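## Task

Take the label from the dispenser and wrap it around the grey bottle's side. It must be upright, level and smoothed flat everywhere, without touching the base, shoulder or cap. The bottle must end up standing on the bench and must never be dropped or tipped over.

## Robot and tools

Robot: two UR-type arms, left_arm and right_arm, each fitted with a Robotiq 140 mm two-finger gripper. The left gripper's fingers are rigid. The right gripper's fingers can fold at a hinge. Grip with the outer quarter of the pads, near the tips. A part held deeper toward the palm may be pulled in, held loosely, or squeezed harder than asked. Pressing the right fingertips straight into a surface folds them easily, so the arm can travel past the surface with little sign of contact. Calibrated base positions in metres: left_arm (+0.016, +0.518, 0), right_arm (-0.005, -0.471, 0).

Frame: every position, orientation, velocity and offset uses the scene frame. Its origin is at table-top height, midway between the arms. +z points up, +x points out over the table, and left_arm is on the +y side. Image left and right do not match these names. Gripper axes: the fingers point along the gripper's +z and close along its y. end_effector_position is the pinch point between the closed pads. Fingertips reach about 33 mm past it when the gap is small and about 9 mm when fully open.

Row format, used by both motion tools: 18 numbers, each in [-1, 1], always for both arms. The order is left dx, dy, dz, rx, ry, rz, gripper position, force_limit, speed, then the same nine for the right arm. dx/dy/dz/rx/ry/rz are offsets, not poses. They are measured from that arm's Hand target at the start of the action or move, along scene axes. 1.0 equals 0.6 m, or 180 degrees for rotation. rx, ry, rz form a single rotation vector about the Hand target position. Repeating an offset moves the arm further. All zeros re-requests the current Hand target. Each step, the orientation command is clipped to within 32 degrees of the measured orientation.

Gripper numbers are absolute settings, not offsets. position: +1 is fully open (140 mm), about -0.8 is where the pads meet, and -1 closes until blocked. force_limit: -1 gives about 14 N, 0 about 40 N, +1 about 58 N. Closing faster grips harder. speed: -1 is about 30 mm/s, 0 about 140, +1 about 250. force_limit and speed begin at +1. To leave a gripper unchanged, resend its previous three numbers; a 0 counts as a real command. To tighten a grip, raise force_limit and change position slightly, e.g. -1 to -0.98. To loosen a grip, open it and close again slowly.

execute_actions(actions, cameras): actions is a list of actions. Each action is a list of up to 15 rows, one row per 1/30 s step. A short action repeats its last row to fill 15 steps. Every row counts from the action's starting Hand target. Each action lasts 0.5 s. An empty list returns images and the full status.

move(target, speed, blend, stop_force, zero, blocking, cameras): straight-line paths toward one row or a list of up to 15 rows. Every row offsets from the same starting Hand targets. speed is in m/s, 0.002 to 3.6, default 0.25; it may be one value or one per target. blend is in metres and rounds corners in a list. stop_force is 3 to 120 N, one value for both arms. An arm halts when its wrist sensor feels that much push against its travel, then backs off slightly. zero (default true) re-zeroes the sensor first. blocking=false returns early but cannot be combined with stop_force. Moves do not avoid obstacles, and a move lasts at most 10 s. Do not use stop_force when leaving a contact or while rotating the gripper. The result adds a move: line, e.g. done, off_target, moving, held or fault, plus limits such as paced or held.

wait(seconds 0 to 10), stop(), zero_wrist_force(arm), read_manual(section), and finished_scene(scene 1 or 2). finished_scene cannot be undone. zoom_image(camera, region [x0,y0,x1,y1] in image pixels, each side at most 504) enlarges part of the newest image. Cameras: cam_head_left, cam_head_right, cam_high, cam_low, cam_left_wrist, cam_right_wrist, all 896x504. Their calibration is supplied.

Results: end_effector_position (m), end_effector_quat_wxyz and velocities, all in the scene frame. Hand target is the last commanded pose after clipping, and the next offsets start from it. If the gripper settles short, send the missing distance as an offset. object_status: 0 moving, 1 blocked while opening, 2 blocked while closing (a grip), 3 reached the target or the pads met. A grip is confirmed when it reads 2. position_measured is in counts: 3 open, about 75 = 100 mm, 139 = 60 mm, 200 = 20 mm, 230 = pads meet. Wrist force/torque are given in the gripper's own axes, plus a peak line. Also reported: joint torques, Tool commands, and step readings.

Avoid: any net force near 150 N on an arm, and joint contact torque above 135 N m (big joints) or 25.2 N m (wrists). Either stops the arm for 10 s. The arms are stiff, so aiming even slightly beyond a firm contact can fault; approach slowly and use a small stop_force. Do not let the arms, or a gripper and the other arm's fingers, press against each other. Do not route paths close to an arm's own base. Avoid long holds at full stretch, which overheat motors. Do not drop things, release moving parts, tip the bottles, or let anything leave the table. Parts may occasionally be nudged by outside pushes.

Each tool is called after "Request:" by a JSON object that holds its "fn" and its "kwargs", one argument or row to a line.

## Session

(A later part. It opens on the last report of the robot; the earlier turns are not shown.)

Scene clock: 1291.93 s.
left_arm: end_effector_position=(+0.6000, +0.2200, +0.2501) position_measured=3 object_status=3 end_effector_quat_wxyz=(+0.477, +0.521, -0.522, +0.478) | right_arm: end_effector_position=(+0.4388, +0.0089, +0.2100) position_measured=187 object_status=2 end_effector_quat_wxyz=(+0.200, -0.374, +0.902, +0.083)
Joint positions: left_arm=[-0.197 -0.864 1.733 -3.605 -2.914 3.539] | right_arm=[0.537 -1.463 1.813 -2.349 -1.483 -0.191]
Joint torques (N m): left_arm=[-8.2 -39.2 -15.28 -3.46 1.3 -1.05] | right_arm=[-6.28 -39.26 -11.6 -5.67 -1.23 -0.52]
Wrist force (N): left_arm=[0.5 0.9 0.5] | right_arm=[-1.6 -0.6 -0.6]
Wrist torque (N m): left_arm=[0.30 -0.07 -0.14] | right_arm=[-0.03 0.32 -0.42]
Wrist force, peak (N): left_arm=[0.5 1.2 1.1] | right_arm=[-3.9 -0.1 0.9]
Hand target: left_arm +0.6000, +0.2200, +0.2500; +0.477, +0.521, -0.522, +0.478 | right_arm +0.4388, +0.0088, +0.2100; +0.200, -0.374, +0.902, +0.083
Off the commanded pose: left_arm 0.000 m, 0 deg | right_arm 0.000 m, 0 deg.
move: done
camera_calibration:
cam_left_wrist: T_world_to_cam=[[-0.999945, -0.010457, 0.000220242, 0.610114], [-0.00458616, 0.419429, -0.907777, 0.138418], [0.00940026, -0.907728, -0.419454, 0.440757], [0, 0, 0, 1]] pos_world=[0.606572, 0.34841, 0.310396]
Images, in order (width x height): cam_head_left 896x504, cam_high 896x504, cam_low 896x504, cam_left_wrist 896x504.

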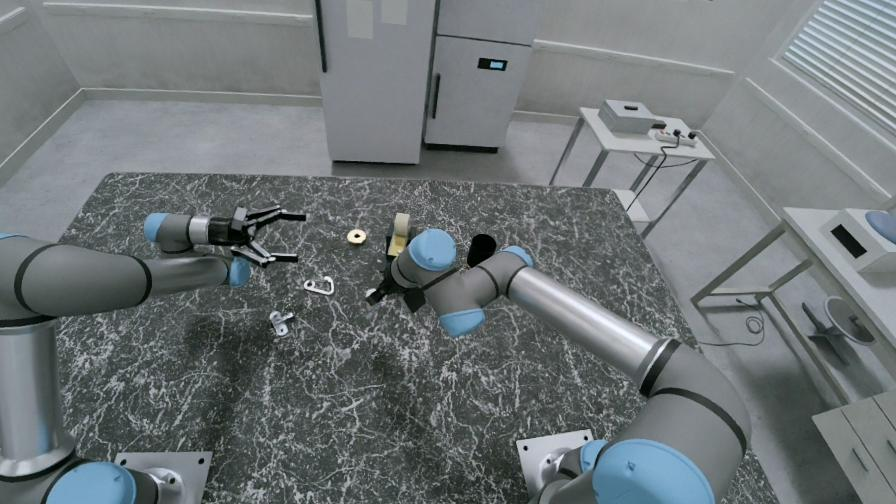

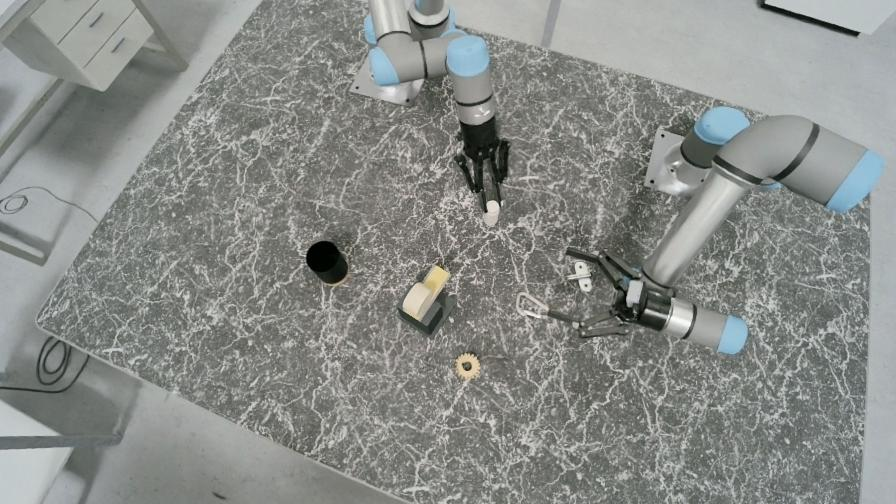

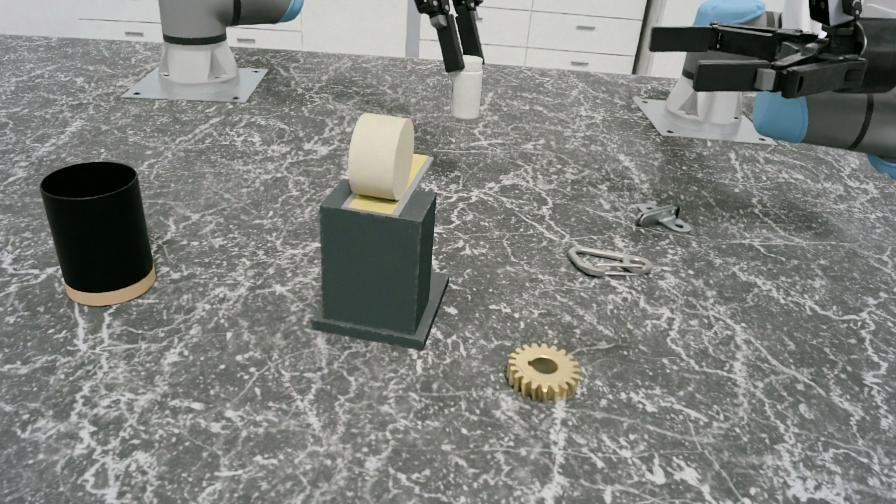

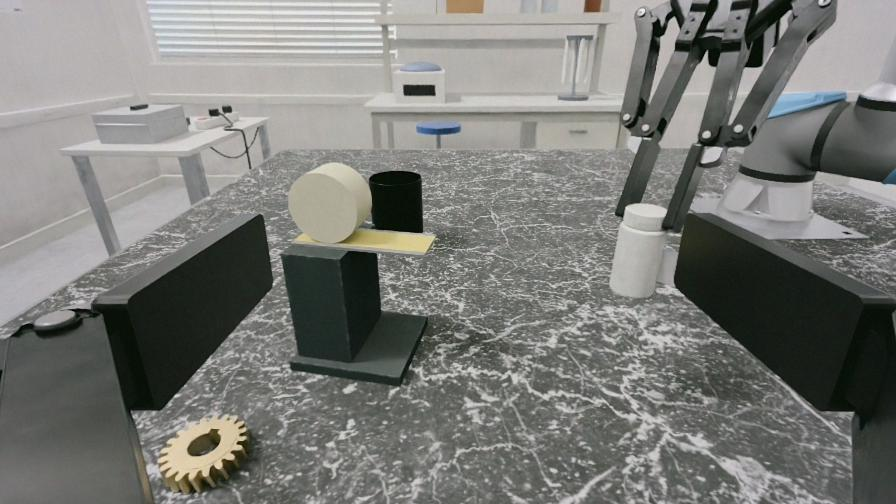

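Request:
{"fn": "move", "kwargs": {
  "target": [
    [0,0,0,0,0,0,1,1,1, 0,0,-0.1783,0,0,0,-1,0,-1],
    [0,0,0,0,0,0,1,1,1, 0,0,-0.1992,0,0,0,-1,0,-1]
  ],
  "speed": [0.12, 0.02],
  "blend": [0.003, 0],
  "cameras": ["cam_left_wrist"]
}}

Request:
{"fn": "zoom_image", "kwargs": {
  "camera": "cam_left_wrist",
  "region": [540, 220, 760, 400]
}}

Scene clock: 1304.43 s.
left_arm: end_effector_position=(+0.6000, +0.2200, +0.2500) position_measured=3 object_status=3 end_effector_quat_wxyz=(+0.477, +0.521, -0.522, +0.478) | right_arm: end_effector_position=(+0.4388, +0.0088, +0.0903) position_measured=187 object_status=2 end_effector_quat_wxyz=(+0.200, -0.374, +0.902, +0.083) end_effector_velocity=(-0.002, +0.000, +0.000) end_effector_angular_velocity=(-0.001, +0.004, +0.002)
Joint positions: left_arm=[-0.197 -0.863 1.732 -3.605 -2.914 3.539] | right_arm=[0.537 -1.318 1.986 -2.668 -1.483 -0.191]
Joint velocities: left_arm=[within noise] | right_arm=[0.001 -0.002 0 0.006 0.002 0]
Joint torques (N m): left_arm=[-7.2 -40.19 -30 -3.5 1.22 -1.59] | right_arm=[-3.2 -42.05 -24.46 -1.53 0.92 0.65]
Wrist force (N): left_arm=[0.5 1.1 0.6] | right_arm=[-1.0 0.0 -0.5]
Wrist torque (N m): left_arm=[0.33 -0.08 -0.14] | right_arm=[0.06 0.23 -0.42]
Wrist force, peak (N): left_arm=[0.4 1.2 0.7] | right_arm=[-2.6 -0.5 -2.4]
Hand target: left_arm +0.6000, +0.2200, +0.2500; +0.477, +0.521, -0.522, +0.478 | right_arm +0.4388, +0.0088, +0.0905; +0.200, -0.374, +0.902, +0.083
Off the commanded pose: left_arm 0.000 m, 0 deg | right_arm 0.000 m, 0 deg.
move: done
camera_calibration:
cam_left_wrist: T_world_to_cam=[[-0.999945, -0.010457, 0.000220242, 0.610114], [-0.00458616, 0.419429, -0.907777, 0.138328], [0.00940026, -0.907728, -0.419454, 0.440715], [0, 0, 0, 1]] pos_world=[0.606572, 0.34841, 0.310296]
Images, in order (width x height): cam_left_wrist 896x504.

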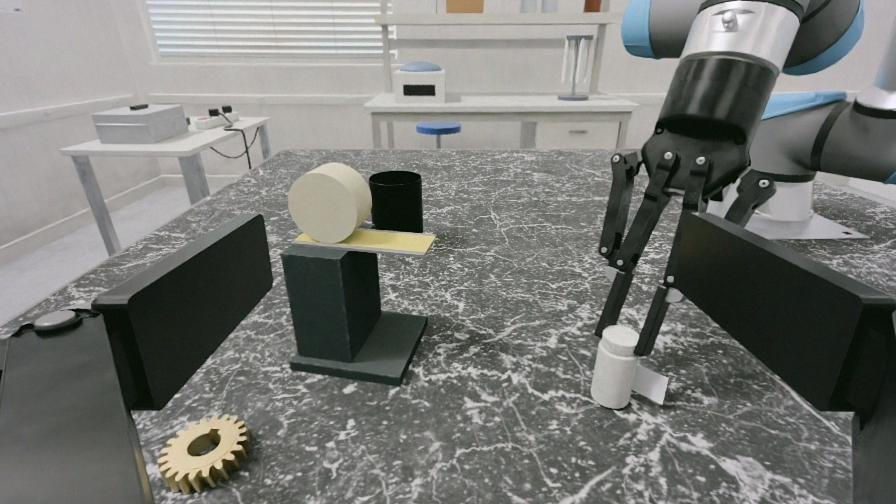

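Scaled by 2.291.

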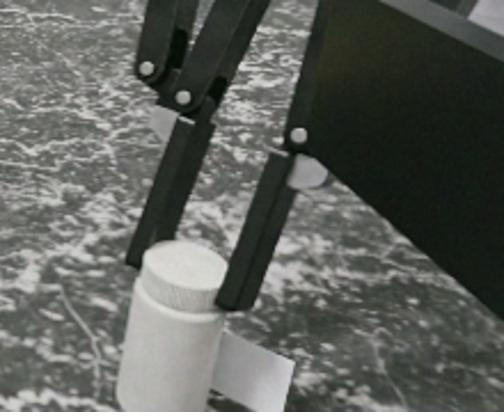

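Request:
{"fn": "move", "kwargs": {
  "target": [0,0,0,0,0,0,1,1,1, 0,0,0,0,0,0,-0.1,0,-1],
  "cameras": ["cam_left_wrist"]
}}

Request:
{"fn": "zoom_image", "kwargs": {
  "camera": "cam_left_wrist",
  "region": [540, 280, 740, 440]
}}

Scene clock: 1313.60 s.
left_arm: end_effector_position=(+0.6000, +0.2200, +0.2500) position_measured=3 object_status=3 end_effector_quat_wxyz=(+0.477, +0.521, -0.522, +0.478) | right_arm: end_effector_position=(+0.4388, +0.0088, +0.0905) position_measured=141 object_status=0 end_effector_quat_wxyz=(+0.200, -0.374, +0.902, +0.083)
Joint positions: left_arm=[-0.197 -0.863 1.732 -3.605 -2.914 3.539] | right_arm=[0.537 -1.318 1.986 -2.667 -1.483 -0.191]
Joint torques (N m): left_arm=[-6.93 -41.07 -29.92 -3.5 1.33 -1.65] | right_arm=[4.45 -42.19 -34.91 -1.52 1.18 0.69]
Wrist force (N): left_arm=[0.5 0.8 0.7] | right_arm=[-1.0 0.0 -0.5]
Wrist torque (N m): left_arm=[0.26 -0.09 -0.14] | right_arm=[0.06 0.21 -0.42]
Wrist force, peak (N): left_arm=[0.6 1.1 0.8] | right_arm=[-1.4 0.1 -0.4]
Hand target: left_arm +0.6000, +0.2200, +0.2500; +0.477, +0.521, -0.522, +0.478 | right_arm +0.4388, +0.0088, +0.0905; +0.200, -0.374, +0.902, +0.083
Off the commanded pose: left_arm 0.000 m, 0 deg | right_arm 0.000 m, 0 deg.
move: done
camera_calibration:
cam_left_wrist: T_world_to_cam=[[-0.999945, -0.010457, 0.000220242, 0.610114], [-0.00458616, 0.419429, -0.907777, 0.138328], [0.00940026, -0.907728, -0.419454, 0.440715], [0, 0, 0, 1]] pos_world=[0.606572, 0.34841, 0.310296]
Images, in order (width x height): cam_left_wrist 896x504.

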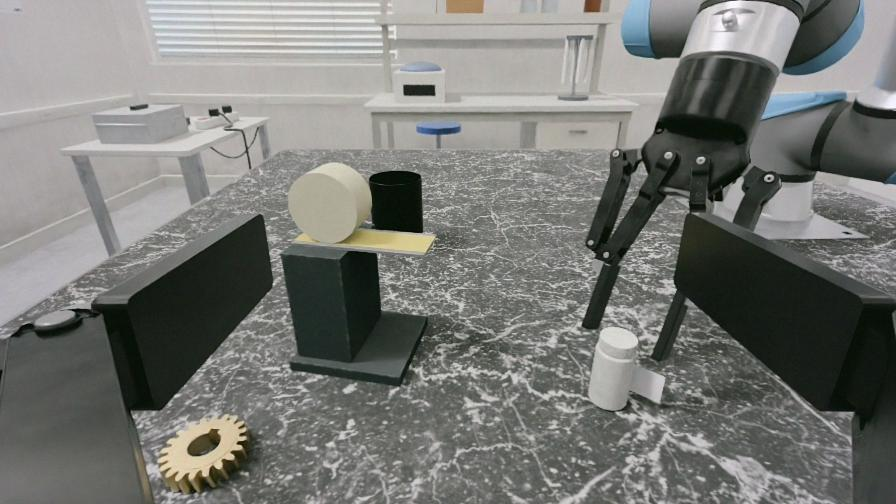

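Scaled by 2.520.

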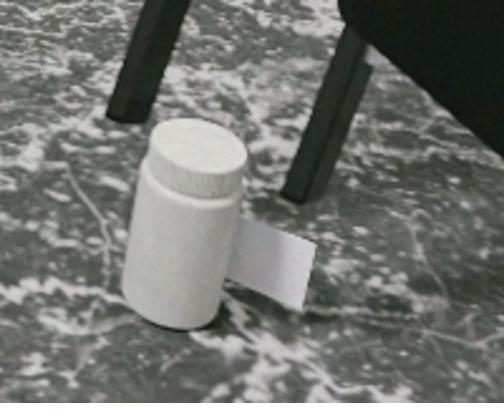

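Request:
{"fn": "move", "kwargs": {
  "target": [
    [0,0,0,0,0,0,1,1,1, 0,0,0.2,0,0,0,-0.1,0,-1],
    [-0.2467,-0.33,-0.05,0.4659,0.0906,0.0988,1,1,1, -0.1813,-0.5147,0.3992,0,0,0,-0.1,0,-1]
  ],
  "speed": [0.2, 0.35],
  "blend": [0.01, 0],
  "cameras": ["cam_left_wrist", "cam_high", "cam_low", "cam_right_wrist"]
}}

Scene clock: 1379.27 s.
left_arm: end_effector_position=(+0.4519, +0.0220, +0.2200) position_measured=3 object_status=3 end_effector_quat_wxyz=(+0.000, +0.829, -0.560, -0.001) end_effector_velocity=(+0.000, +0.001, +0.000) end_effector_angular_velocity=(+0.003, +0.002, +0.001) | right_arm: end_effector_position=(+0.3301, -0.3000, +0.3301) position_measured=141 object_status=3 end_effector_quat_wxyz=(+0.200, -0.374, +0.902, +0.083)
Joint positions: left_arm=[-1.041 -1.195 1.263 -1.637 -1.571 3.277] | right_arm=[-0.28 -2.234 2 -1.574 -1.201 -0.981]
Joint velocities: left_arm=[0 0.001 -0.002 0.005 0 -0.001] | right_arm=[within noise]
Joint torques (N m): left_arm=[-4.57 -37.03 -39.45 -0.91 1.5 -0.78] | right_arm=[-7.49 4.26 -11.09 -1.03 -0.71 -0.97]
Wrist force (N): left_arm=[-0.9 1.0 0.1] | right_arm=[-1.3 0.0 -0.5]
Wrist torque (N m): left_arm=[0.16 0.17 -0.06] | right_arm=[0.05 0.29 -0.38]
Wrist force, peak (N): left_arm=[1.2 2.6 0.2] | right_arm=[-3.8 0.2 -1.9]
Hand target: left_arm +0.4520, +0.0220, +0.2200; -0.001, +0.829, -0.560, -0.001 | right_arm +0.3301, -0.3000, +0.3300; +0.200, -0.374, +0.902, +0.083
Off the commanded pose: left_arm 0.000 m, 0 deg | right_arm 0.000 m, 0 deg.
move: done
camera_calibration:
cam_left_wrist: T_world_to_cam=[[-0.926726, -0.375604, -0.0100572, 0.437206], [-0.356588, 0.87074, 0.338609, 0.0684324], [-0.118426, 0.317384, -0.940873, 0.39525], [0, 0, 0, 1]] pos_world=[0.47638, -0.0208166, 0.353105]
cam_right_wrist: T_world_to_cam=[[-0.702555, 0.711566, 0.00954935, 0.451591], [0.505842, 0.489907, 0.710011, -0.247253], [0.500541, 0.503652, -0.704126, 0.36374], [0, 0, 0, 1]] pos_world=[0.260271, -0.383405, 0.427359]
Images, in order (width x height): cam_high 896x504, cam_low 896x504, cam_left_wrist 896x504, cam_right_wrist 896x504.

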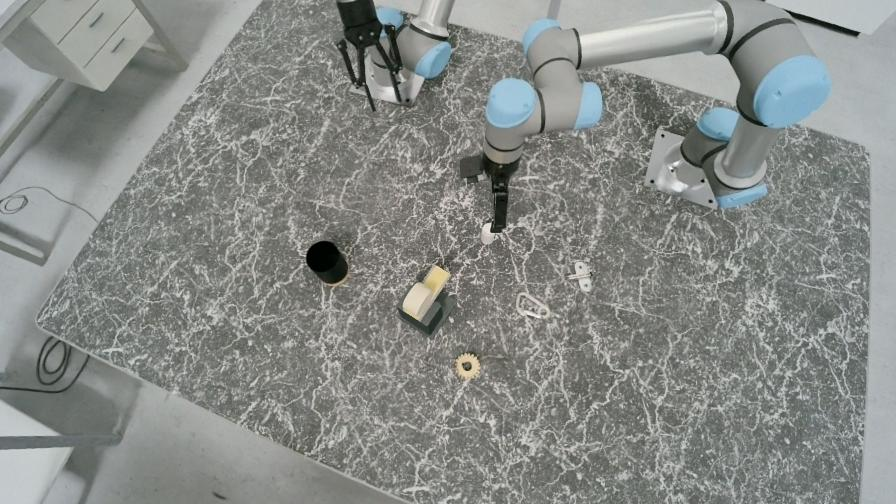

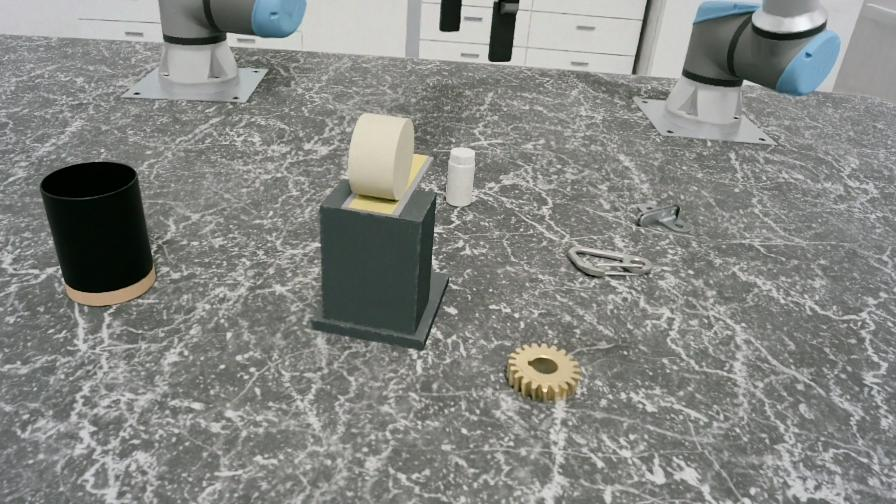

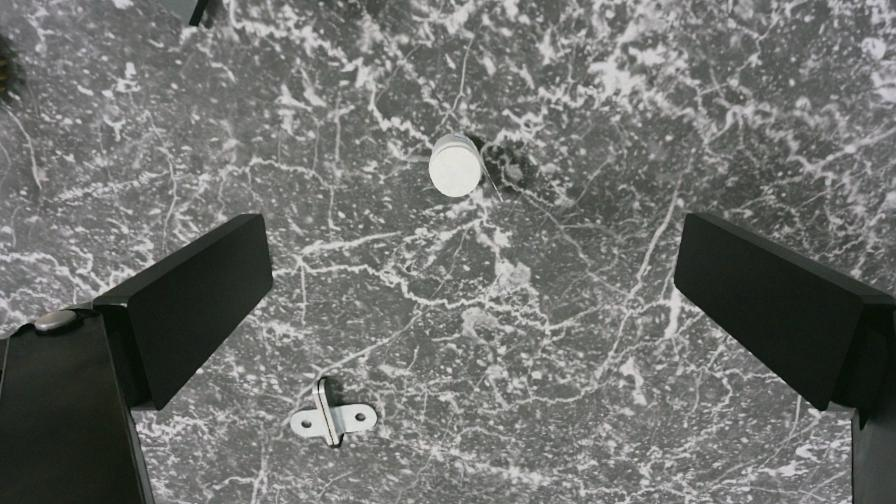

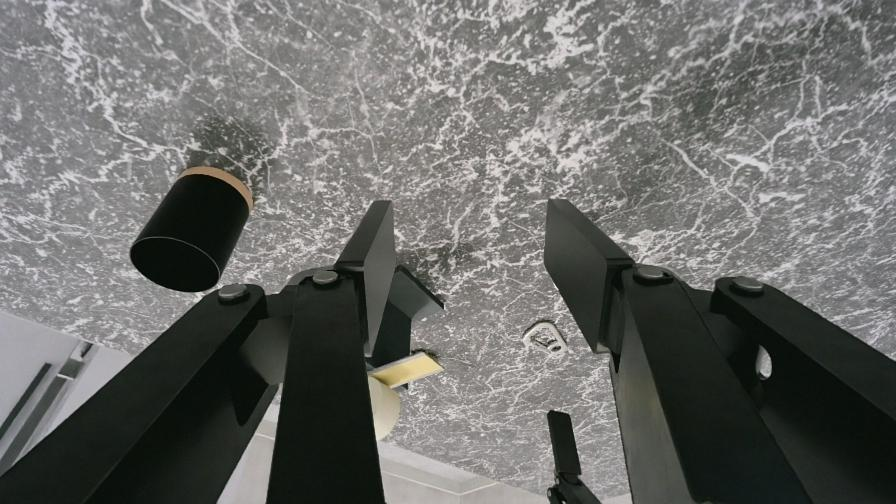

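Request:
{"fn": "zoom_image", "kwargs": {
  "camera": "cam_left_wrist",
  "region": [400, 100, 540, 220]
}}

Scaled by 3.600.

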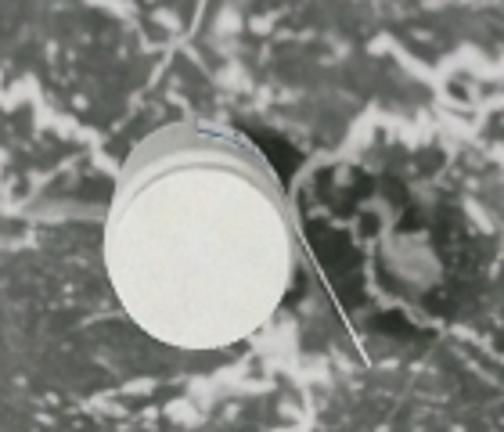

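Request:
{"fn": "move", "kwargs": {
  "target": [
    [0.0083,0.0025,0,0,0,0.0944,1,1,1, 0,0,0,0,0,0,-0.1,0,-1],
    [0.0083,0.0025,-0.3,0,0,0.0944,0.3,-0.05,0, 0,0,0,0,0,0,-0.1,0,-1]
  ],
  "speed": [0.2, 0.15],
  "blend": [0.01, 0],
  "cameras": ["cam_left_wrist"]
}}

Request:
{"fn": "zoom_image", "kwargs": {
  "camera": "cam_left_wrist",
  "region": [340, 80, 600, 300]
}}

Scene clock: 1419.23 s.
left_arm: end_effector_position=(+0.4569, +0.0235, +0.0400) position_measured=91 object_status=0 end_effector_quat_wxyz=(+0.000, +0.902, -0.431, -0.001) | right_arm: end_effector_position=(+0.3301, -0.3000, +0.3300) position_measured=141 object_status=3 end_effector_quat_wxyz=(+0.200, -0.374, +0.902, +0.083)
Joint positions: left_arm=[-1.033 -1.072 1.561 -2.059 -1.571 2.989] | right_arm=[-0.28 -2.234 2 -1.574 -1.201 -0.981]
Joint torques (N m): left_arm=[1.45 -40.83 -35.2 -4.76 1.71 0.46] | right_arm=[-2.2 -0.83 -12.07 -3.81 -0.06 0.26]
Wrist force (N): left_arm=[-0.7 1.3 0.1] | right_arm=[-1.4 -0.1 -0.7]
Wrist torque (N m): left_arm=[0.22 0.14 -0.05] | right_arm=[0.05 0.31 -0.35]
Wrist force, peak (N): left_arm=[-0.7 1.3 2.4] | right_arm=[-1.5 -0.2 -0.7]
Hand target: left_arm +0.4570, +0.0235, +0.0400; +0.000, +0.902, -0.431, -0.001 | right_arm +0.3301, -0.3000, +0.3300; +0.200, -0.374, +0.902, +0.083
Off the commanded pose: left_arm 0.000 m, 0 deg | right_arm 0.000 m, 0 deg.
move: done
camera_calibration:
cam_left_wrist: T_world_to_cam=[[-0.776476, -0.630064, -0.0102104, 0.377968], [-0.595569, 0.728479, 0.33855, 0.24244], [-0.20587, 0.268957, -0.940893, 0.267218], [0, 0, 0, 1]] pos_world=[0.492885, -0.0103388, 0.173205]
Images, in order (width x height): cam_left_wrist 896x504.

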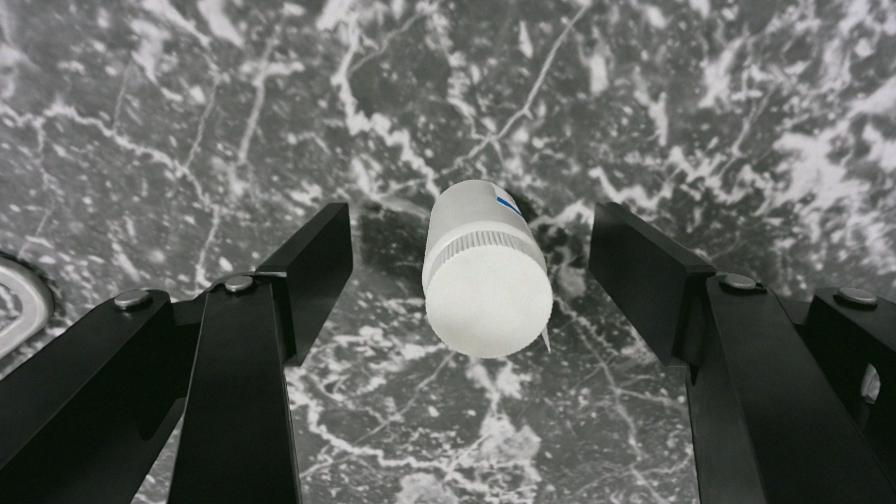

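Scaled by 1.938.

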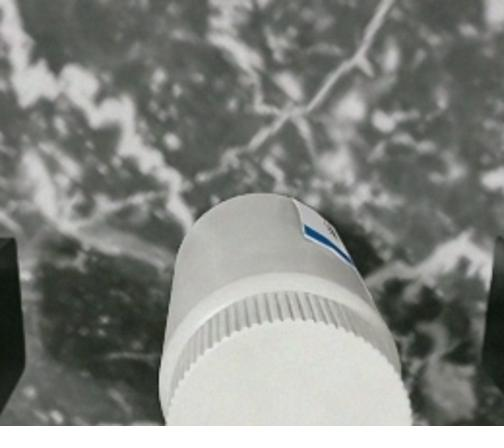

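Request:
{"fn": "move", "kwargs": {
  "target": [0,0,0,0,0,0,-1,-0.05,-1, 0,0,0,0,0,0,-0.1,0,-1]
}}

Request:
{"fn": "wait", "kwargs": {
  "seconds": 0.5,
  "cameras": ["cam_left_wrist"]
}}

Request:
{"fn": "zoom_image", "kwargs": {
  "camera": "cam_left_wrist",
  "region": [340, 80, 600, 380]
}}

Scene clock: 1433.83 s.
left_arm: end_effector_position=(+0.4570, +0.0235, +0.0400) position_measured=178 object_status=0 end_effector_quat_wxyz=(+0.000, +0.902, -0.431, -0.001) | right_arm: end_effector_position=(+0.3301, -0.3000, +0.3300) position_measured=141 object_status=3 end_effector_quat_wxyz=(+0.200, -0.374, +0.902, +0.083)
Joint positions: left_arm=[-1.033 -1.072 1.561 -2.059 -1.571 2.989] | right_arm=[-0.28 -2.234 2 -1.574 -1.201 -0.981]
Joint torques (N m): left_arm=[5.34 -38.45 -36.29 -4.62 0.12 0.66] | right_arm=[2.83 4.1 -11.91 -5.3 -1.12 0.35]
Wrist force (N): left_arm=[-1.3 1.3 -3.1] | right_arm=[-1.3 -0.2 -0.5]
Wrist torque (N m): left_arm=[0.17 0.15 -0.04] | right_arm=[0.02 0.29 -0.35]
Wrist force, peak (N): left_arm=[-1.3 1.4 -3.1] | right_arm=[-1.5 -0.1 -0.7]
Hand target: left_arm +0.4570, +0.0235, +0.0400; +0.000, +0.902, -0.431, -0.001 | right_arm +0.3301, -0.3000, +0.3300; +0.200, -0.374, +0.902, +0.083
Off the commanded pose: left_arm 0.000 m, 0 deg | right_arm 0.000 m, 0 deg.
move: done

Scene clock: 1434.33 s.
left_arm: end_effector_position=(+0.4570, +0.0235, +0.0400) position_measured=178 object_status=2 end_effector_quat_wxyz=(+0.000, +0.902, -0.431, -0.001) | right_arm: end_effector_position=(+0.3301, -0.3000, +0.3300) position_measured=141 object_status=3 end_effector_quat_wxyz=(+0.200, -0.374, +0.902, +0.083)
Joint positions: left_arm=[-1.033 -1.072 1.561 -2.059 -1.571 2.989] | right_arm=[-0.28 -2.234 2 -1.574 -1.201 -0.981]
Joint torques (N m): left_arm=[5.47 -37.95 -33.39 -4.34 -0.06 0.65] | right_arm=[3.62 3.64 -11.27 -5.15 -1.12 0.2]
Wrist force (N): left_arm=[-1.4 1.3 -3.1] | right_arm=[-1.3 0.0 -0.6]
Wrist torque (N m): left_arm=[0.17 0.18 -0.05] | right_arm=[0.06 0.28 -0.35]
Wrist force, peak (N): left_arm=[-1.4 1.5 -3.3] | right_arm=[-1.3 -0.1 -0.8]
Hand target: left_arm +0.4570, +0.0235, +0.0400; +0.000, +0.902, -0.431, -0.001 | right_arm +0.3301, -0.3000, +0.3300; +0.200, -0.374, +0.902, +0.083
Tool commands: left_gripper/position=-1.0 left_gripper/force_limit=-0.05 left_gripper/speed=-1.0 right_gripper/position=-0.1 right_gripper/force_limit=+0.0 right_gripper/speed=-1.0
Off the commanded pose: left_arm 0.000 m, 0 deg | right_arm 0.000 m, 0 deg.
wait: 0.50 s; at rest by 0.17 s
camera_calibration:
cam_left_wrist: T_world_to_cam=[[-0.77649, -0.630046, -0.0102695, 0.377985], [-0.595553, 0.72846, 0.338618, 0.24242], [-0.205864, 0.26905, -0.940868, 0.267212], [0, 0, 0, 1]] pos_world=[0.492885, -0.0103389, 0.173205]
Images, in order (width x height): cam_left_wrist 896x504.

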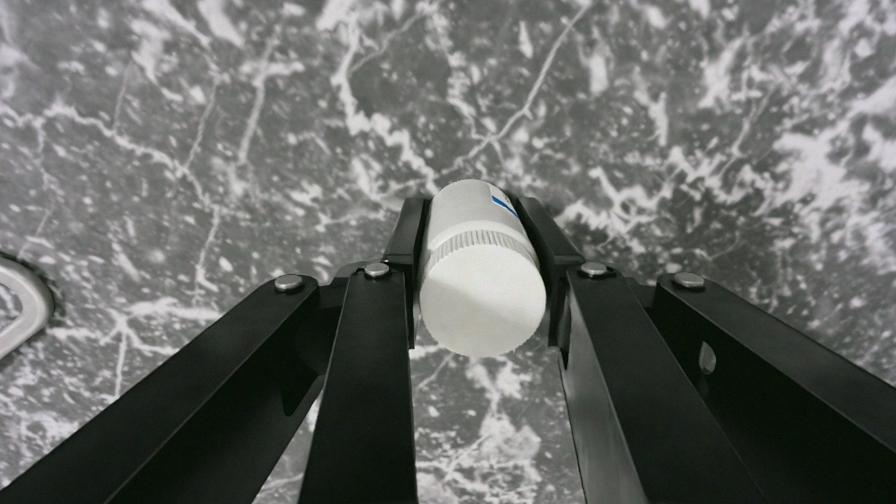

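Scaled by 1.680.

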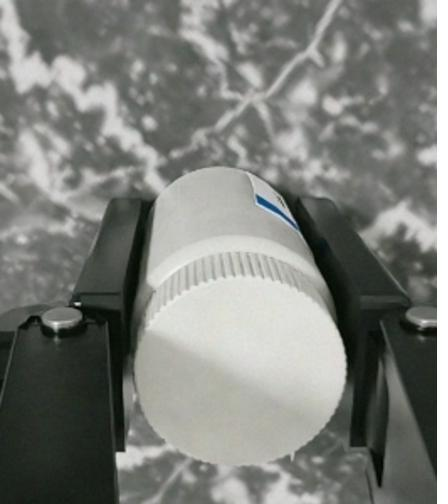

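Request:
{"fn": "move", "kwargs": {
  "target": [
    [0,0,0,0,0,0,0.1,-0.05,0, 0,0,0,0,0,0,-0.1,0,-1],
    [0,0,0,0,0,-0.0667,-1,-0.05,-1, 0,0,0,0,0,0,-0.1,0,-1],
    [0,0,0,0,0,-0.0667,0.1,-0.05,0, 0,0,0,0,0,0,-0.1,0,-1],
    [0,0,0,0,0,-0.1333,-1,-0.05,-1, 0,0,0,0,0,0,-0.1,0,-1]
  ],
  "speed": 0.25,
  "cameras": ["cam_left_wrist"]
}}

Request:
{"fn": "zoom_image", "kwargs": {
  "camera": "cam_left_wrist",
  "region": [340, 80, 600, 380]
}}

Scene clock: 1456.63 s.
left_arm: end_effector_position=(+0.4570, +0.0235, +0.0400) position_measured=178 object_status=0 end_effector_quat_wxyz=(-0.001, +0.793, -0.609, -0.001) | right_arm: end_effector_position=(+0.3301, -0.3000, +0.3300) position_measured=141 object_status=3 end_effector_quat_wxyz=(+0.200, -0.374, +0.902, +0.083)
Joint positions: left_arm=[-1.033 -1.072 1.562 -2.059 -1.57 3.407] | right_arm=[-0.28 -2.234 2 -1.574 -1.201 -0.981]
Joint torques (N m): left_arm=[5.47 -57.13 -10.74 -3.29 -1.47 1.37] | right_arm=[2.53 10.61 -11.72 -5.15 -0.97 0.28]
Wrist force (N): left_arm=[-1.1 1.3 -2.6] | right_arm=[-1.3 0.0 -0.5]
Wrist torque (N m): left_arm=[0.17 0.14 0.11] | right_arm=[0.05 0.28 -0.35]
Wrist force, peak (N): left_arm=[-1.3 1.4 -3.3] | right_arm=[-1.4 0.0 -0.7]
Hand target: left_arm +0.4570, +0.0235, +0.0400; -0.001, +0.793, -0.609, -0.001 | right_arm +0.3301, -0.3000, +0.3300; +0.200, -0.374, +0.902, +0.083
Off the commanded pose: left_arm 0.000 m, 0 deg | right_arm 0.000 m, 0 deg.
move: done
camera_calibration:
cam_left_wrist: T_world_to_cam=[[-0.965597, -0.259842, -0.0102206, 0.455665], [-0.247846, 0.9077, 0.338603, 0.0793501], [-0.0787062, 0.329488, -0.940874, 0.207697], [0, 0, 0, 1]] pos_world=[0.476002, -0.0220586, 0.173205]
Images, in order (width x height): cam_left_wrist 896x504.

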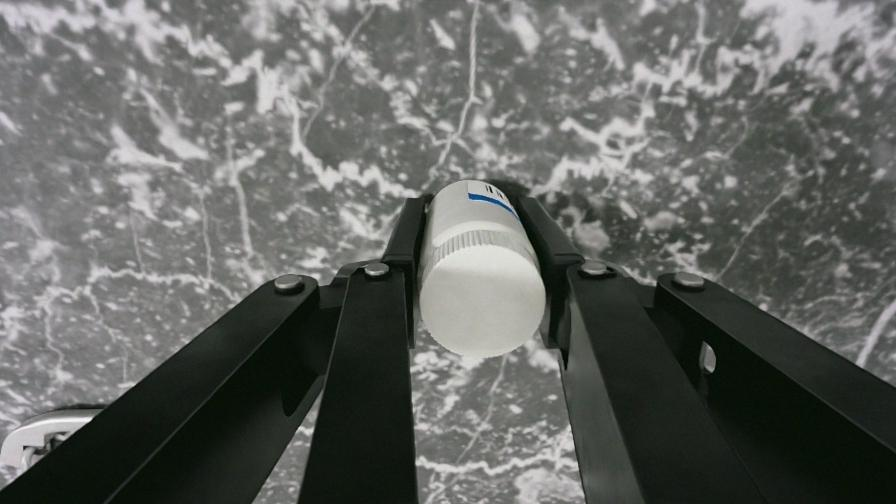

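Scaled by 1.680.

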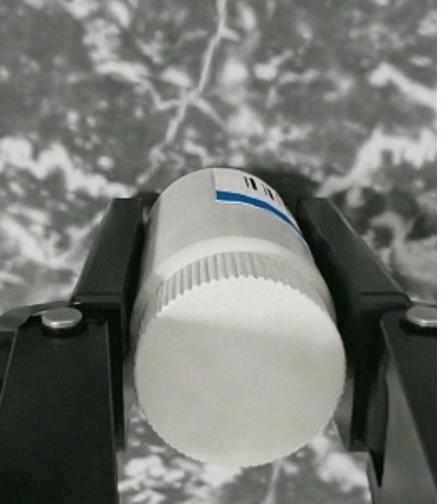

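Request:
{"fn": "move", "kwargs": {
  "target": [
    [0,0,0,0,0,0,0.1,-0.05,0, 0,0,0,0,0,0,-0.1,0,-1],
    [0,0,0,0,0,-0.0667,-1,-0.05,-1, 0,0,0,0,0,0,-0.1,0,-1],
    [0,0,0,0,0,-0.0667,0.1,-0.05,0, 0,0,0,0,0,0,-0.1,0,-1],
    [0,0,0,0,0,-0.1333,-1,-0.05,-1, 0,0,0,0,0,0,-0.1,0,-1]
  ],
  "speed": 0.25
}}

Request:
{"fn": "move", "kwargs": {
  "target": [0,0,0,0,0,0,0.3,-0.05,0, 0,0,0,0,0,0,-0.1,0,-1],
  "cameras": ["cam_left_wrist", "cam_head_left"]
}}

Request:
{"fn": "zoom_image", "kwargs": {
  "camera": "cam_left_wrist",
  "region": [340, 80, 600, 380]
}}

Scene clock: 1475.23 s.
left_arm: end_effector_position=(+0.4570, +0.0235, +0.0400) position_measured=178 object_status=0 end_effector_quat_wxyz=(+0.001, -0.649, +0.761, +0.000) | right_arm: end_effector_position=(+0.3301, -0.3000, +0.3300) position_measured=141 object_status=3 end_effector_quat_wxyz=(+0.200, -0.374, +0.902, +0.083)
Joint positions: left_arm=[-1.034 -1.072 1.562 -2.06 -1.57 3.826] | right_arm=[-0.28 -2.234 2 -1.574 -1.201 -0.981]
Joint torques (N m): left_arm=[5.19 -49.97 -10.43 -2.56 -1.43 1.4] | right_arm=[3.25 12.03 -11.76 -5.11 -1.04 0.34]
Wrist force (N): left_arm=[-1.1 0.7 -3.9] | right_arm=[-1.2 0.0 -0.4]
Wrist torque (N m): left_arm=[0.24 0.16 0.09] | right_arm=[0.06 0.27 -0.35]
Wrist force, peak (N): left_arm=[-1.0 1.0 -4.0] | right_arm=[-1.6 -0.1 -0.6]
Hand target: left_arm +0.4570, +0.0235, +0.0400; +0.001, -0.649, +0.761, +0.000 | right_arm +0.3301, -0.3000, +0.3300; +0.200, -0.374, +0.902, +0.083
Off the commanded pose: left_arm 0.000 m, 0 deg | right_arm 0.000 m, 0 deg.
move: done

Scene clock: 1475.90 s.
left_arm: end_effector_position=(+0.4570, +0.0235, +0.0400) position_measured=91 object_status=0 end_effector_quat_wxyz=(+0.001, -0.649, +0.761, +0.000) | right_arm: end_effector_position=(+0.3301, -0.3000, +0.3300) position_measured=141 object_status=3 end_effector_quat_wxyz=(+0.200, -0.374, +0.902, +0.083)
Joint positions: left_arm=[-1.034 -1.072 1.562 -2.06 -1.57 3.826] | right_arm=[-0.28 -2.234 2 -1.574 -1.201 -0.981]
Joint torques (N m): left_arm=[5.34 -47 -10.4 -1.88 -1.34 1.43] | right_arm=[2.6 11.93 -12.57 -5.16 -1.15 0.26]
Wrist force (N): left_arm=[-0.8 1.4 0.0] | right_arm=[-1.4 -0.1 -0.5]
Wrist torque (N m): left_arm=[0.24 0.14 0.10] | right_arm=[0.05 0.31 -0.35]
Wrist force, peak (N): left_arm=[-1.1 0.8 -3.7] | right_arm=[-1.4 0.0 -0.6]
Hand target: left_arm +0.4570, +0.0235, +0.0400; +0.001, -0.649, +0.761, +0.000 | right_arm +0.3301, -0.3000, +0.3300; +0.200, -0.374, +0.902, +0.083
Off the commanded pose: left_arm 0.000 m, 0 deg | right_arm 0.000 m, 0 deg.
move: done
camera_calibration:
cam_left_wrist: T_world_to_cam=[[-0.987828, 0.155215, -0.010196, 0.456088], [0.14264, 0.930043, 0.338635, -0.0996699], [0.0620441, 0.333059, -0.940862, 0.143276], [0, 0, 0, 1]] pos_world=[0.455864, -0.025814, 0.173205]
Images, in order (width x height): cam_head_left 896x504, cam_left_wrist 896x504.

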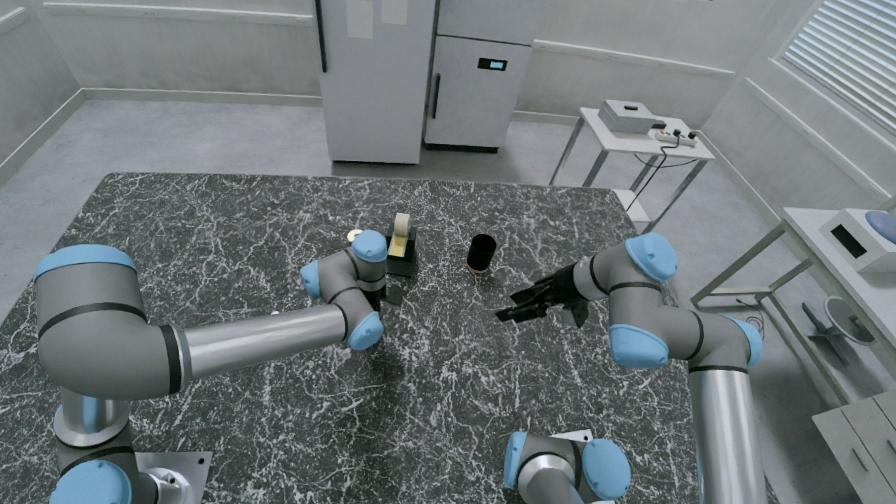

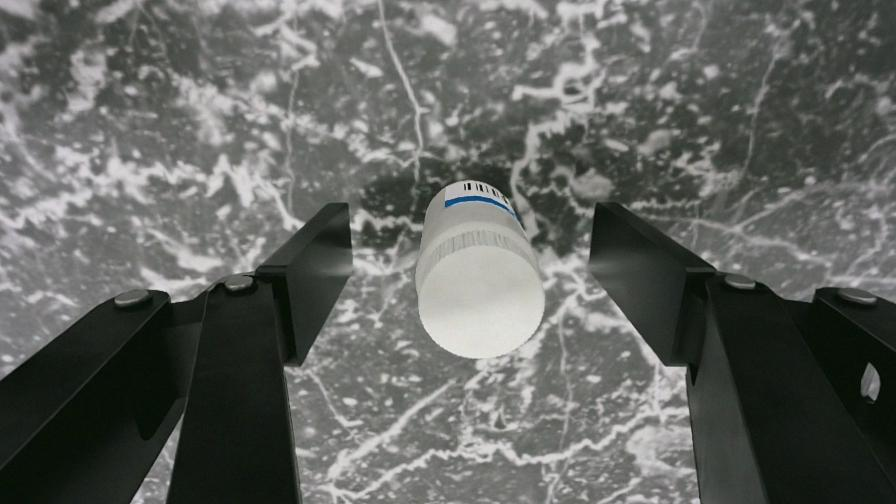

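Scaled by 1.680.

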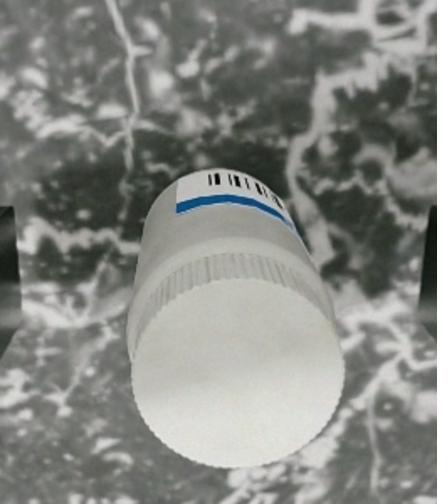

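Request:
{"fn": "move", "kwargs": {
  "target": [
    [0,0,0,0,0,-0.0667,-1,-0.05,-1, 0,0,0,0,0,0,-0.1,0,-1],
    [0,0,0,0,0,-0.0667,0.1,-0.05,0, 0,0,0,0,0,0,-0.1,0,-1],
    [0,0,0,0,0,-0.1333,-1,-0.05,-1, 0,0,0,0,0,0,-0.1,0,-1]
  ],
  "speed": 0.25
}}

Request:
{"fn": "move", "kwargs": {
  "target": [
    [0,0,0,0,0,0,0.1,-0.05,0, 0,0,0,0,0,0,-0.1,0,-1],
    [0,0,0,0,0,-0.0667,-1,-0.05,-1, 0,0,0,0,0,0,-0.1,0,-1],
    [0,0,0,0,0,-0.0667,0.1,-0.05,0, 0,0,0,0,0,0,-0.1,0,-1],
    [0,0,0,0,0,-0.1333,-1,-0.05,-1, 0,0,0,0,0,0,-0.1,0,-1]
  ],
  "speed": 0.25
}}

Request:
{"fn": "move", "kwargs": {
  "target": [
    [0,0,0,0,0,0,0.1,-0.05,0, 0,0,0,0,0,0,-0.1,0,-1],
    [0,0,0,0,0,-0.0667,-1,-0.05,-1, 0,0,0,0,0,0,-0.1,0,-1],
    [0,0,0,0,0,-0.0667,0.3,-0.05,0, 0,0,0,0,0,0,-0.1,0,-1]
  ],
  "speed": 0.25,
  "cameras": ["cam_left_wrist"]
}}

Request:
{"fn": "zoom_image", "kwargs": {
  "camera": "cam_left_wrist",
  "region": [340, 80, 600, 380]
}}

Scene clock: 1495.57 s.
left_arm: end_effector_position=(+0.4570, +0.0235, +0.0400) position_measured=178 object_status=0 end_effector_quat_wxyz=(+0.001, -0.477, +0.879, +0.000) | right_arm: end_effector_position=(+0.3301, -0.3000, +0.3300) position_measured=141 object_status=3 end_effector_quat_wxyz=(+0.200, -0.374, +0.902, +0.083)
Joint positions: left_arm=[-1.034 -1.073 1.563 -2.061 -1.569 4.244] | right_arm=[-0.28 -2.234 2 -1.574 -1.201 -0.981]
Joint torques (N m): left_arm=[5.51 -57.53 -10.4 -2.52 -1.52 1.44] | right_arm=[2.85 12.3 -12.47 -5.19 -1.09 0.28]
Wrist force (N): left_arm=[-1.1 1.2 -1.8] | right_arm=[-1.2 -0.1 -0.6]
Wrist torque (N m): left_arm=[0.24 0.19 0.10] | right_arm=[0.04 0.26 -0.35]
Wrist force, peak (N): left_arm=[-1.1 0.9 -4.0] | right_arm=[-1.4 -0.2 -0.7]
Hand target: left_arm +0.4570, +0.0235, +0.0400; +0.001, -0.477, +0.879, +0.000 | right_arm +0.3301, -0.3000, +0.3300; +0.200, -0.374, +0.902, +0.083
Off the commanded pose: left_arm 0.000 m, 0 deg | right_arm 0.000 m, 0 deg.
move: done

Scene clock: 1501.47 s.
left_arm: end_effector_position=(+0.4570, +0.0235, +0.0400) position_measured=178 object_status=0 end_effector_quat_wxyz=(+0.001, -0.283, +0.959, +0.000) | right_arm: end_effector_position=(+0.3301, -0.3000, +0.3300) position_measured=141 object_status=3 end_effector_quat_wxyz=(+0.200, -0.374, +0.902, +0.083)
Joint positions: left_arm=[-1.034 -1.073 1.564 -2.062 -1.569 4.663] | right_arm=[-0.28 -2.234 2 -1.574 -1.201 -0.981]
Joint torques (N m): left_arm=[5.03 -56.4 -10.04 -2.43 -1.49 1.47] | right_arm=[2.78 11.7 -12.32 -5.27 -0.99 0.22]
Wrist force (N): left_arm=[-0.8 1.1 -2.5] | right_arm=[-1.1 0.0 -0.7]
Wrist torque (N m): left_arm=[0.20 0.17 0.11] | right_arm=[0.06 0.25 -0.35]
Wrist force, peak (N): left_arm=[-1.0 1.2 -2.8] | right_arm=[-1.4 0.0 -0.8]
Hand target: left_arm +0.4570, +0.0235, +0.0400; +0.001, -0.283, +0.959, +0.000 | right_arm +0.3301, -0.3000, +0.3300; +0.200, -0.374, +0.902, +0.083
Off the commanded pose: left_arm 0.000 m, 0 deg | right_arm 0.000 m, 0 deg.
move: done

Scene clock: 1505.13 s.
left_arm: end_effector_position=(+0.4570, +0.0235, +0.0400) position_measured=91 object_status=0 end_effector_quat_wxyz=(+0.001, -0.182, +0.983, +0.000) | right_arm: end_effector_position=(+0.3301, -0.3000, +0.3300) position_measured=141 object_status=3 end_effector_quat_wxyz=(+0.200, -0.374, +0.902, +0.083)
Joint positions: left_arm=[-1.034 -1.073 1.564 -2.062 -1.569 4.873] | right_arm=[-0.28 -2.234 2 -1.574 -1.201 -0.981]
Joint torques (N m): left_arm=[5.21 -45.17 -36.32 -1.12 -1.26 1.4] | right_arm=[2.57 11.92 -12.85 -5.25 -1.09 0.28]
Wrist force (N): left_arm=[-0.8 1.4 0.1] | right_arm=[-1.3 -0.1 -0.7]
Wrist torque (N m): left_arm=[0.26 0.15 0.10] | right_arm=[0.03 0.29 -0.35]
Wrist force, peak (N): left_arm=[-0.9 1.3 -2.7] | right_arm=[-1.4 -0.2 -0.7]
Hand target: left_arm +0.4570, +0.0235, +0.0400; +0.001, -0.182, +0.983, +0.000 | right_arm +0.3301, -0.3000, +0.3300; +0.200, -0.374, +0.902, +0.083
Off the commanded pose: left_arm 0.000 m, 0 deg | right_arm 0.000 m, 0 deg.
move: done
camera_calibration:
cam_left_wrist: T_world_to_cam=[[-0.359574, 0.933061, -0.0102075, 0.150727], [0.876732, 0.341571, 0.338631, -0.421304], [0.31945, 0.112814, -0.940864, 0.030823], [0, 0, 0, 1]] pos_world=[0.413721, -0.000209681, 0.173205]
Images, in order (width x height): cam_left_wrist 896x504.

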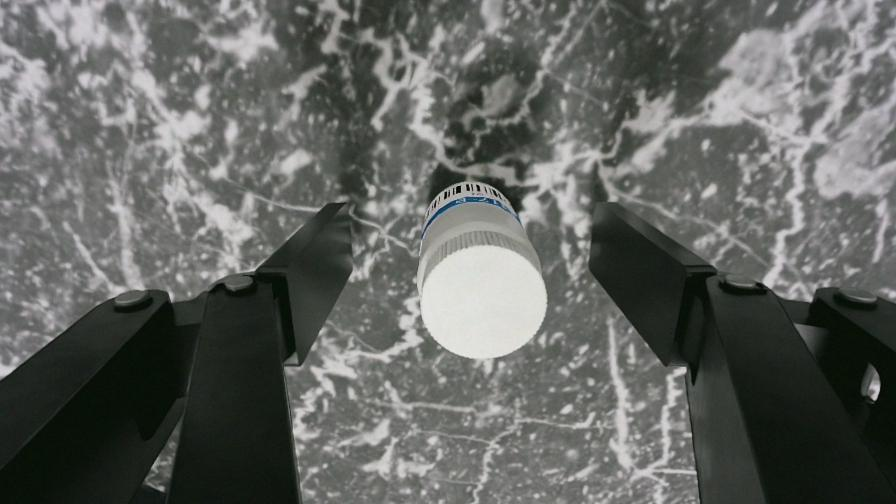

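Scaled by 1.680.

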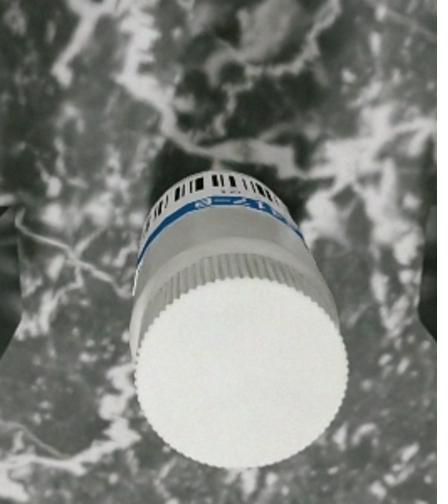

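Request:
{"fn": "move", "kwargs": {
  "target": [
    [0,0,0,0,0,-0.0667,-1,-0.05,-1, 0,0,0,0,0,0,-0.1,0,-1],
    [0,0,0,0,0,-0.0667,0.1,-0.05,0, 0,0,0,0,0,0,-0.1,0,-1],
    [0,0,0,0,0,-0.1333,-1,-0.05,-1, 0,0,0,0,0,0,-0.1,0,-1]
  ],
  "speed": 0.25
}}

Request:
{"fn": "move", "kwargs": {
  "target": [
    [0,0,0,0,0,0,0.1,-0.05,0, 0,0,0,0,0,0,-0.1,0,-1],
    [0,0,0,0,0,-0.0667,-1,-0.05,-1, 0,0,0,0,0,0,-0.1,0,-1],
    [0,0,0,0,0,-0.0667,0.1,-0.05,0, 0,0,0,0,0,0,-0.1,0,-1],
    [0,0,0,0,0,-0.1333,-1,-0.05,-1, 0,0,0,0,0,0,-0.1,0,-1]
  ],
  "speed": 0.25
}}

Request:
{"fn": "move", "kwargs": {
  "target": [
    [0,0,0,0,0,0,0.1,-0.05,0, 0,0,0,0,0,0,-0.1,0,-1],
    [0,0,0,0,0,-0.0667,-1,-0.05,-1, 0,0,0,0,0,0,-0.1,0,-1],
    [0,0,0,0,0,-0.0667,0.3,-0.05,0, 0,0,0,0,0,0,-0.1,0,-1]
  ],
  "speed": 0.25,
  "cameras": ["cam_left_wrist"]
}}

Request:
{"fn": "zoom_image", "kwargs": {
  "camera": "cam_left_wrist",
  "region": [340, 80, 600, 380]
}}

Scene clock: 1525.37 s.
left_arm: end_effector_position=(+0.4570, +0.0235, +0.0400) position_measured=178 object_status=0 end_effector_quat_wxyz=(+0.001, +0.027, +1.000, +0.000) | right_arm: end_effector_position=(+0.3301, -0.3000, +0.3300) position_measured=141 object_status=3 end_effector_quat_wxyz=(+0.200, -0.374, +0.902, +0.083)
Joint positions: left_arm=[-1.034 -1.073 1.565 -2.063 -1.57 5.292] | right_arm=[-0.28 -2.234 2 -1.574 -1.201 -0.981]
Joint torques (N m): left_arm=[7.68 -52.39 -36.76 -1.46 -1.48 1.42] | right_arm=[1.74 11.98 -12.44 -5.2 -1.12 0.26]
Wrist force (N): left_arm=[-0.4 1.4 -2.8] | right_arm=[-1.2 -0.2 -0.5]
Wrist torque (N m): left_arm=[0.19 0.13 0.10] | right_arm=[0.03 0.26 -0.35]
Wrist force, peak (N): left_arm=[-0.7 1.5 -3.0] | right_arm=[-1.4 -0.2 -0.6]
Hand target: left_arm +0.4570, +0.0235, +0.0400; +0.001, +0.027, +1.000, +0.000 | right_arm +0.3301, -0.3000, +0.3300; +0.200, -0.374, +0.902, +0.083
Off the commanded pose: left_arm 0.000 m, 0 deg | right_arm 0.000 m, 0 deg.
move: done

Scene clock: 1531.30 s.
left_arm: end_effector_position=(+0.4570, +0.0235, +0.0400) position_measured=178 object_status=0 end_effector_quat_wxyz=(+0.001, +0.234, +0.972, +0.000) | right_arm: end_effector_position=(+0.3301, -0.3000, +0.3300) position_measured=141 object_status=3 end_effector_quat_wxyz=(+0.200, -0.374, +0.902, +0.083)
Joint positions: left_arm=[-1.033 -1.074 1.565 -2.064 -1.57 5.711] | right_arm=[-0.28 -2.234 2 -1.574 -1.201 -0.981]
Joint torques (N m): left_arm=[7.3 -40.6 -36.89 -1.57 -1.46 1.44] | right_arm=[3.21 11.83 -12.36 -5.17 -1.07 0.22]
Wrist force (N): left_arm=[-0.2 1.3 -2.5] | right_arm=[-1.3 -0.1 -0.6]
Wrist torque (N m): left_arm=[0.21 0.12 0.10] | right_arm=[0.04 0.29 -0.35]
Wrist force, peak (N): left_arm=[-0.7 1.4 -2.7] | right_arm=[-1.5 -0.1 -0.6]
Hand target: left_arm +0.4570, +0.0235, +0.0400; +0.001, +0.234, +0.972, +0.000 | right_arm +0.3301, -0.3000, +0.3300; +0.200, -0.374, +0.902, +0.083
Off the commanded pose: left_arm 0.000 m, 0 deg | right_arm 0.000 m, 0 deg.
move: done

Scene clock: 1534.93 s.
left_arm: end_effector_position=(+0.4570, +0.0235, +0.0400) position_measured=91 object_status=0 end_effector_quat_wxyz=(+0.001, +0.334, +0.942, +0.000) | right_arm: end_effector_position=(+0.3301, -0.3000, +0.3300) position_measured=141 object_status=3 end_effector_quat_wxyz=(+0.200, -0.374, +0.902, +0.083)
Joint positions: left_arm=[-1.033 -1.074 1.565 -2.064 -1.57 5.92] | right_arm=[-0.28 -2.234 2 -1.574 -1.201 -0.981]
Joint torques (N m): left_arm=[7.28 -52.28 -11.42 -3.65 -1.39 1.43] | right_arm=[2.65 11.43 -13.14 -5.16 -1.14 0.26]
Wrist force (N): left_arm=[-0.8 1.2 0.2] | right_arm=[-1.3 0.0 -0.5]
Wrist torque (N m): left_arm=[0.20 0.16 0.10] | right_arm=[0.05 0.29 -0.35]
Wrist force, peak (N): left_arm=[-0.2 1.4 -3.6] | right_arm=[-1.4 -0.1 -0.6]
Hand target: left_arm +0.4570, +0.0235, +0.0400; +0.001, +0.334, +0.942, +0.000 | right_arm +0.3301, -0.3000, +0.3300; +0.200, -0.374, +0.902, +0.083
Off the commanded pose: left_arm 0.000 m, 0 deg | right_arm 0.000 m, 0 deg.
move: done
camera_calibration:
cam_left_wrist: T_world_to_cam=[[0.628196, 0.777987, -0.0102555, -0.296976], [0.734242, -0.58841, 0.338618, -0.334289], [0.257406, -0.220248, -0.940868, 0.0670174], [0, 0, 0, 1]] pos_world=[0.414758, 0.0491047, 0.173205]
Images, in order (width x height): cam_left_wrist 896x504.

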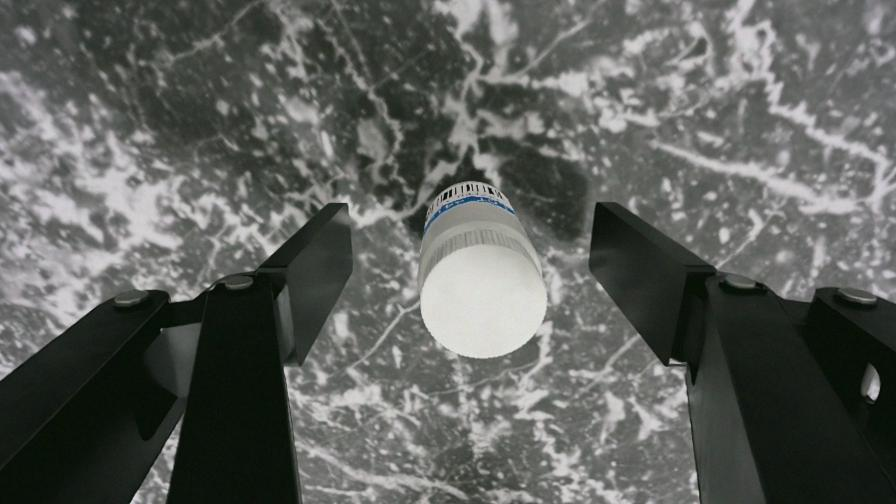

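Scaled by 1.680.

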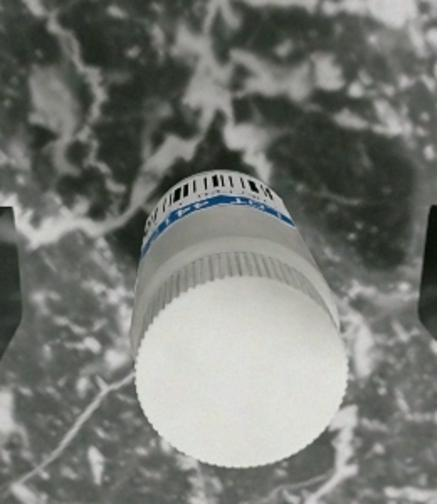

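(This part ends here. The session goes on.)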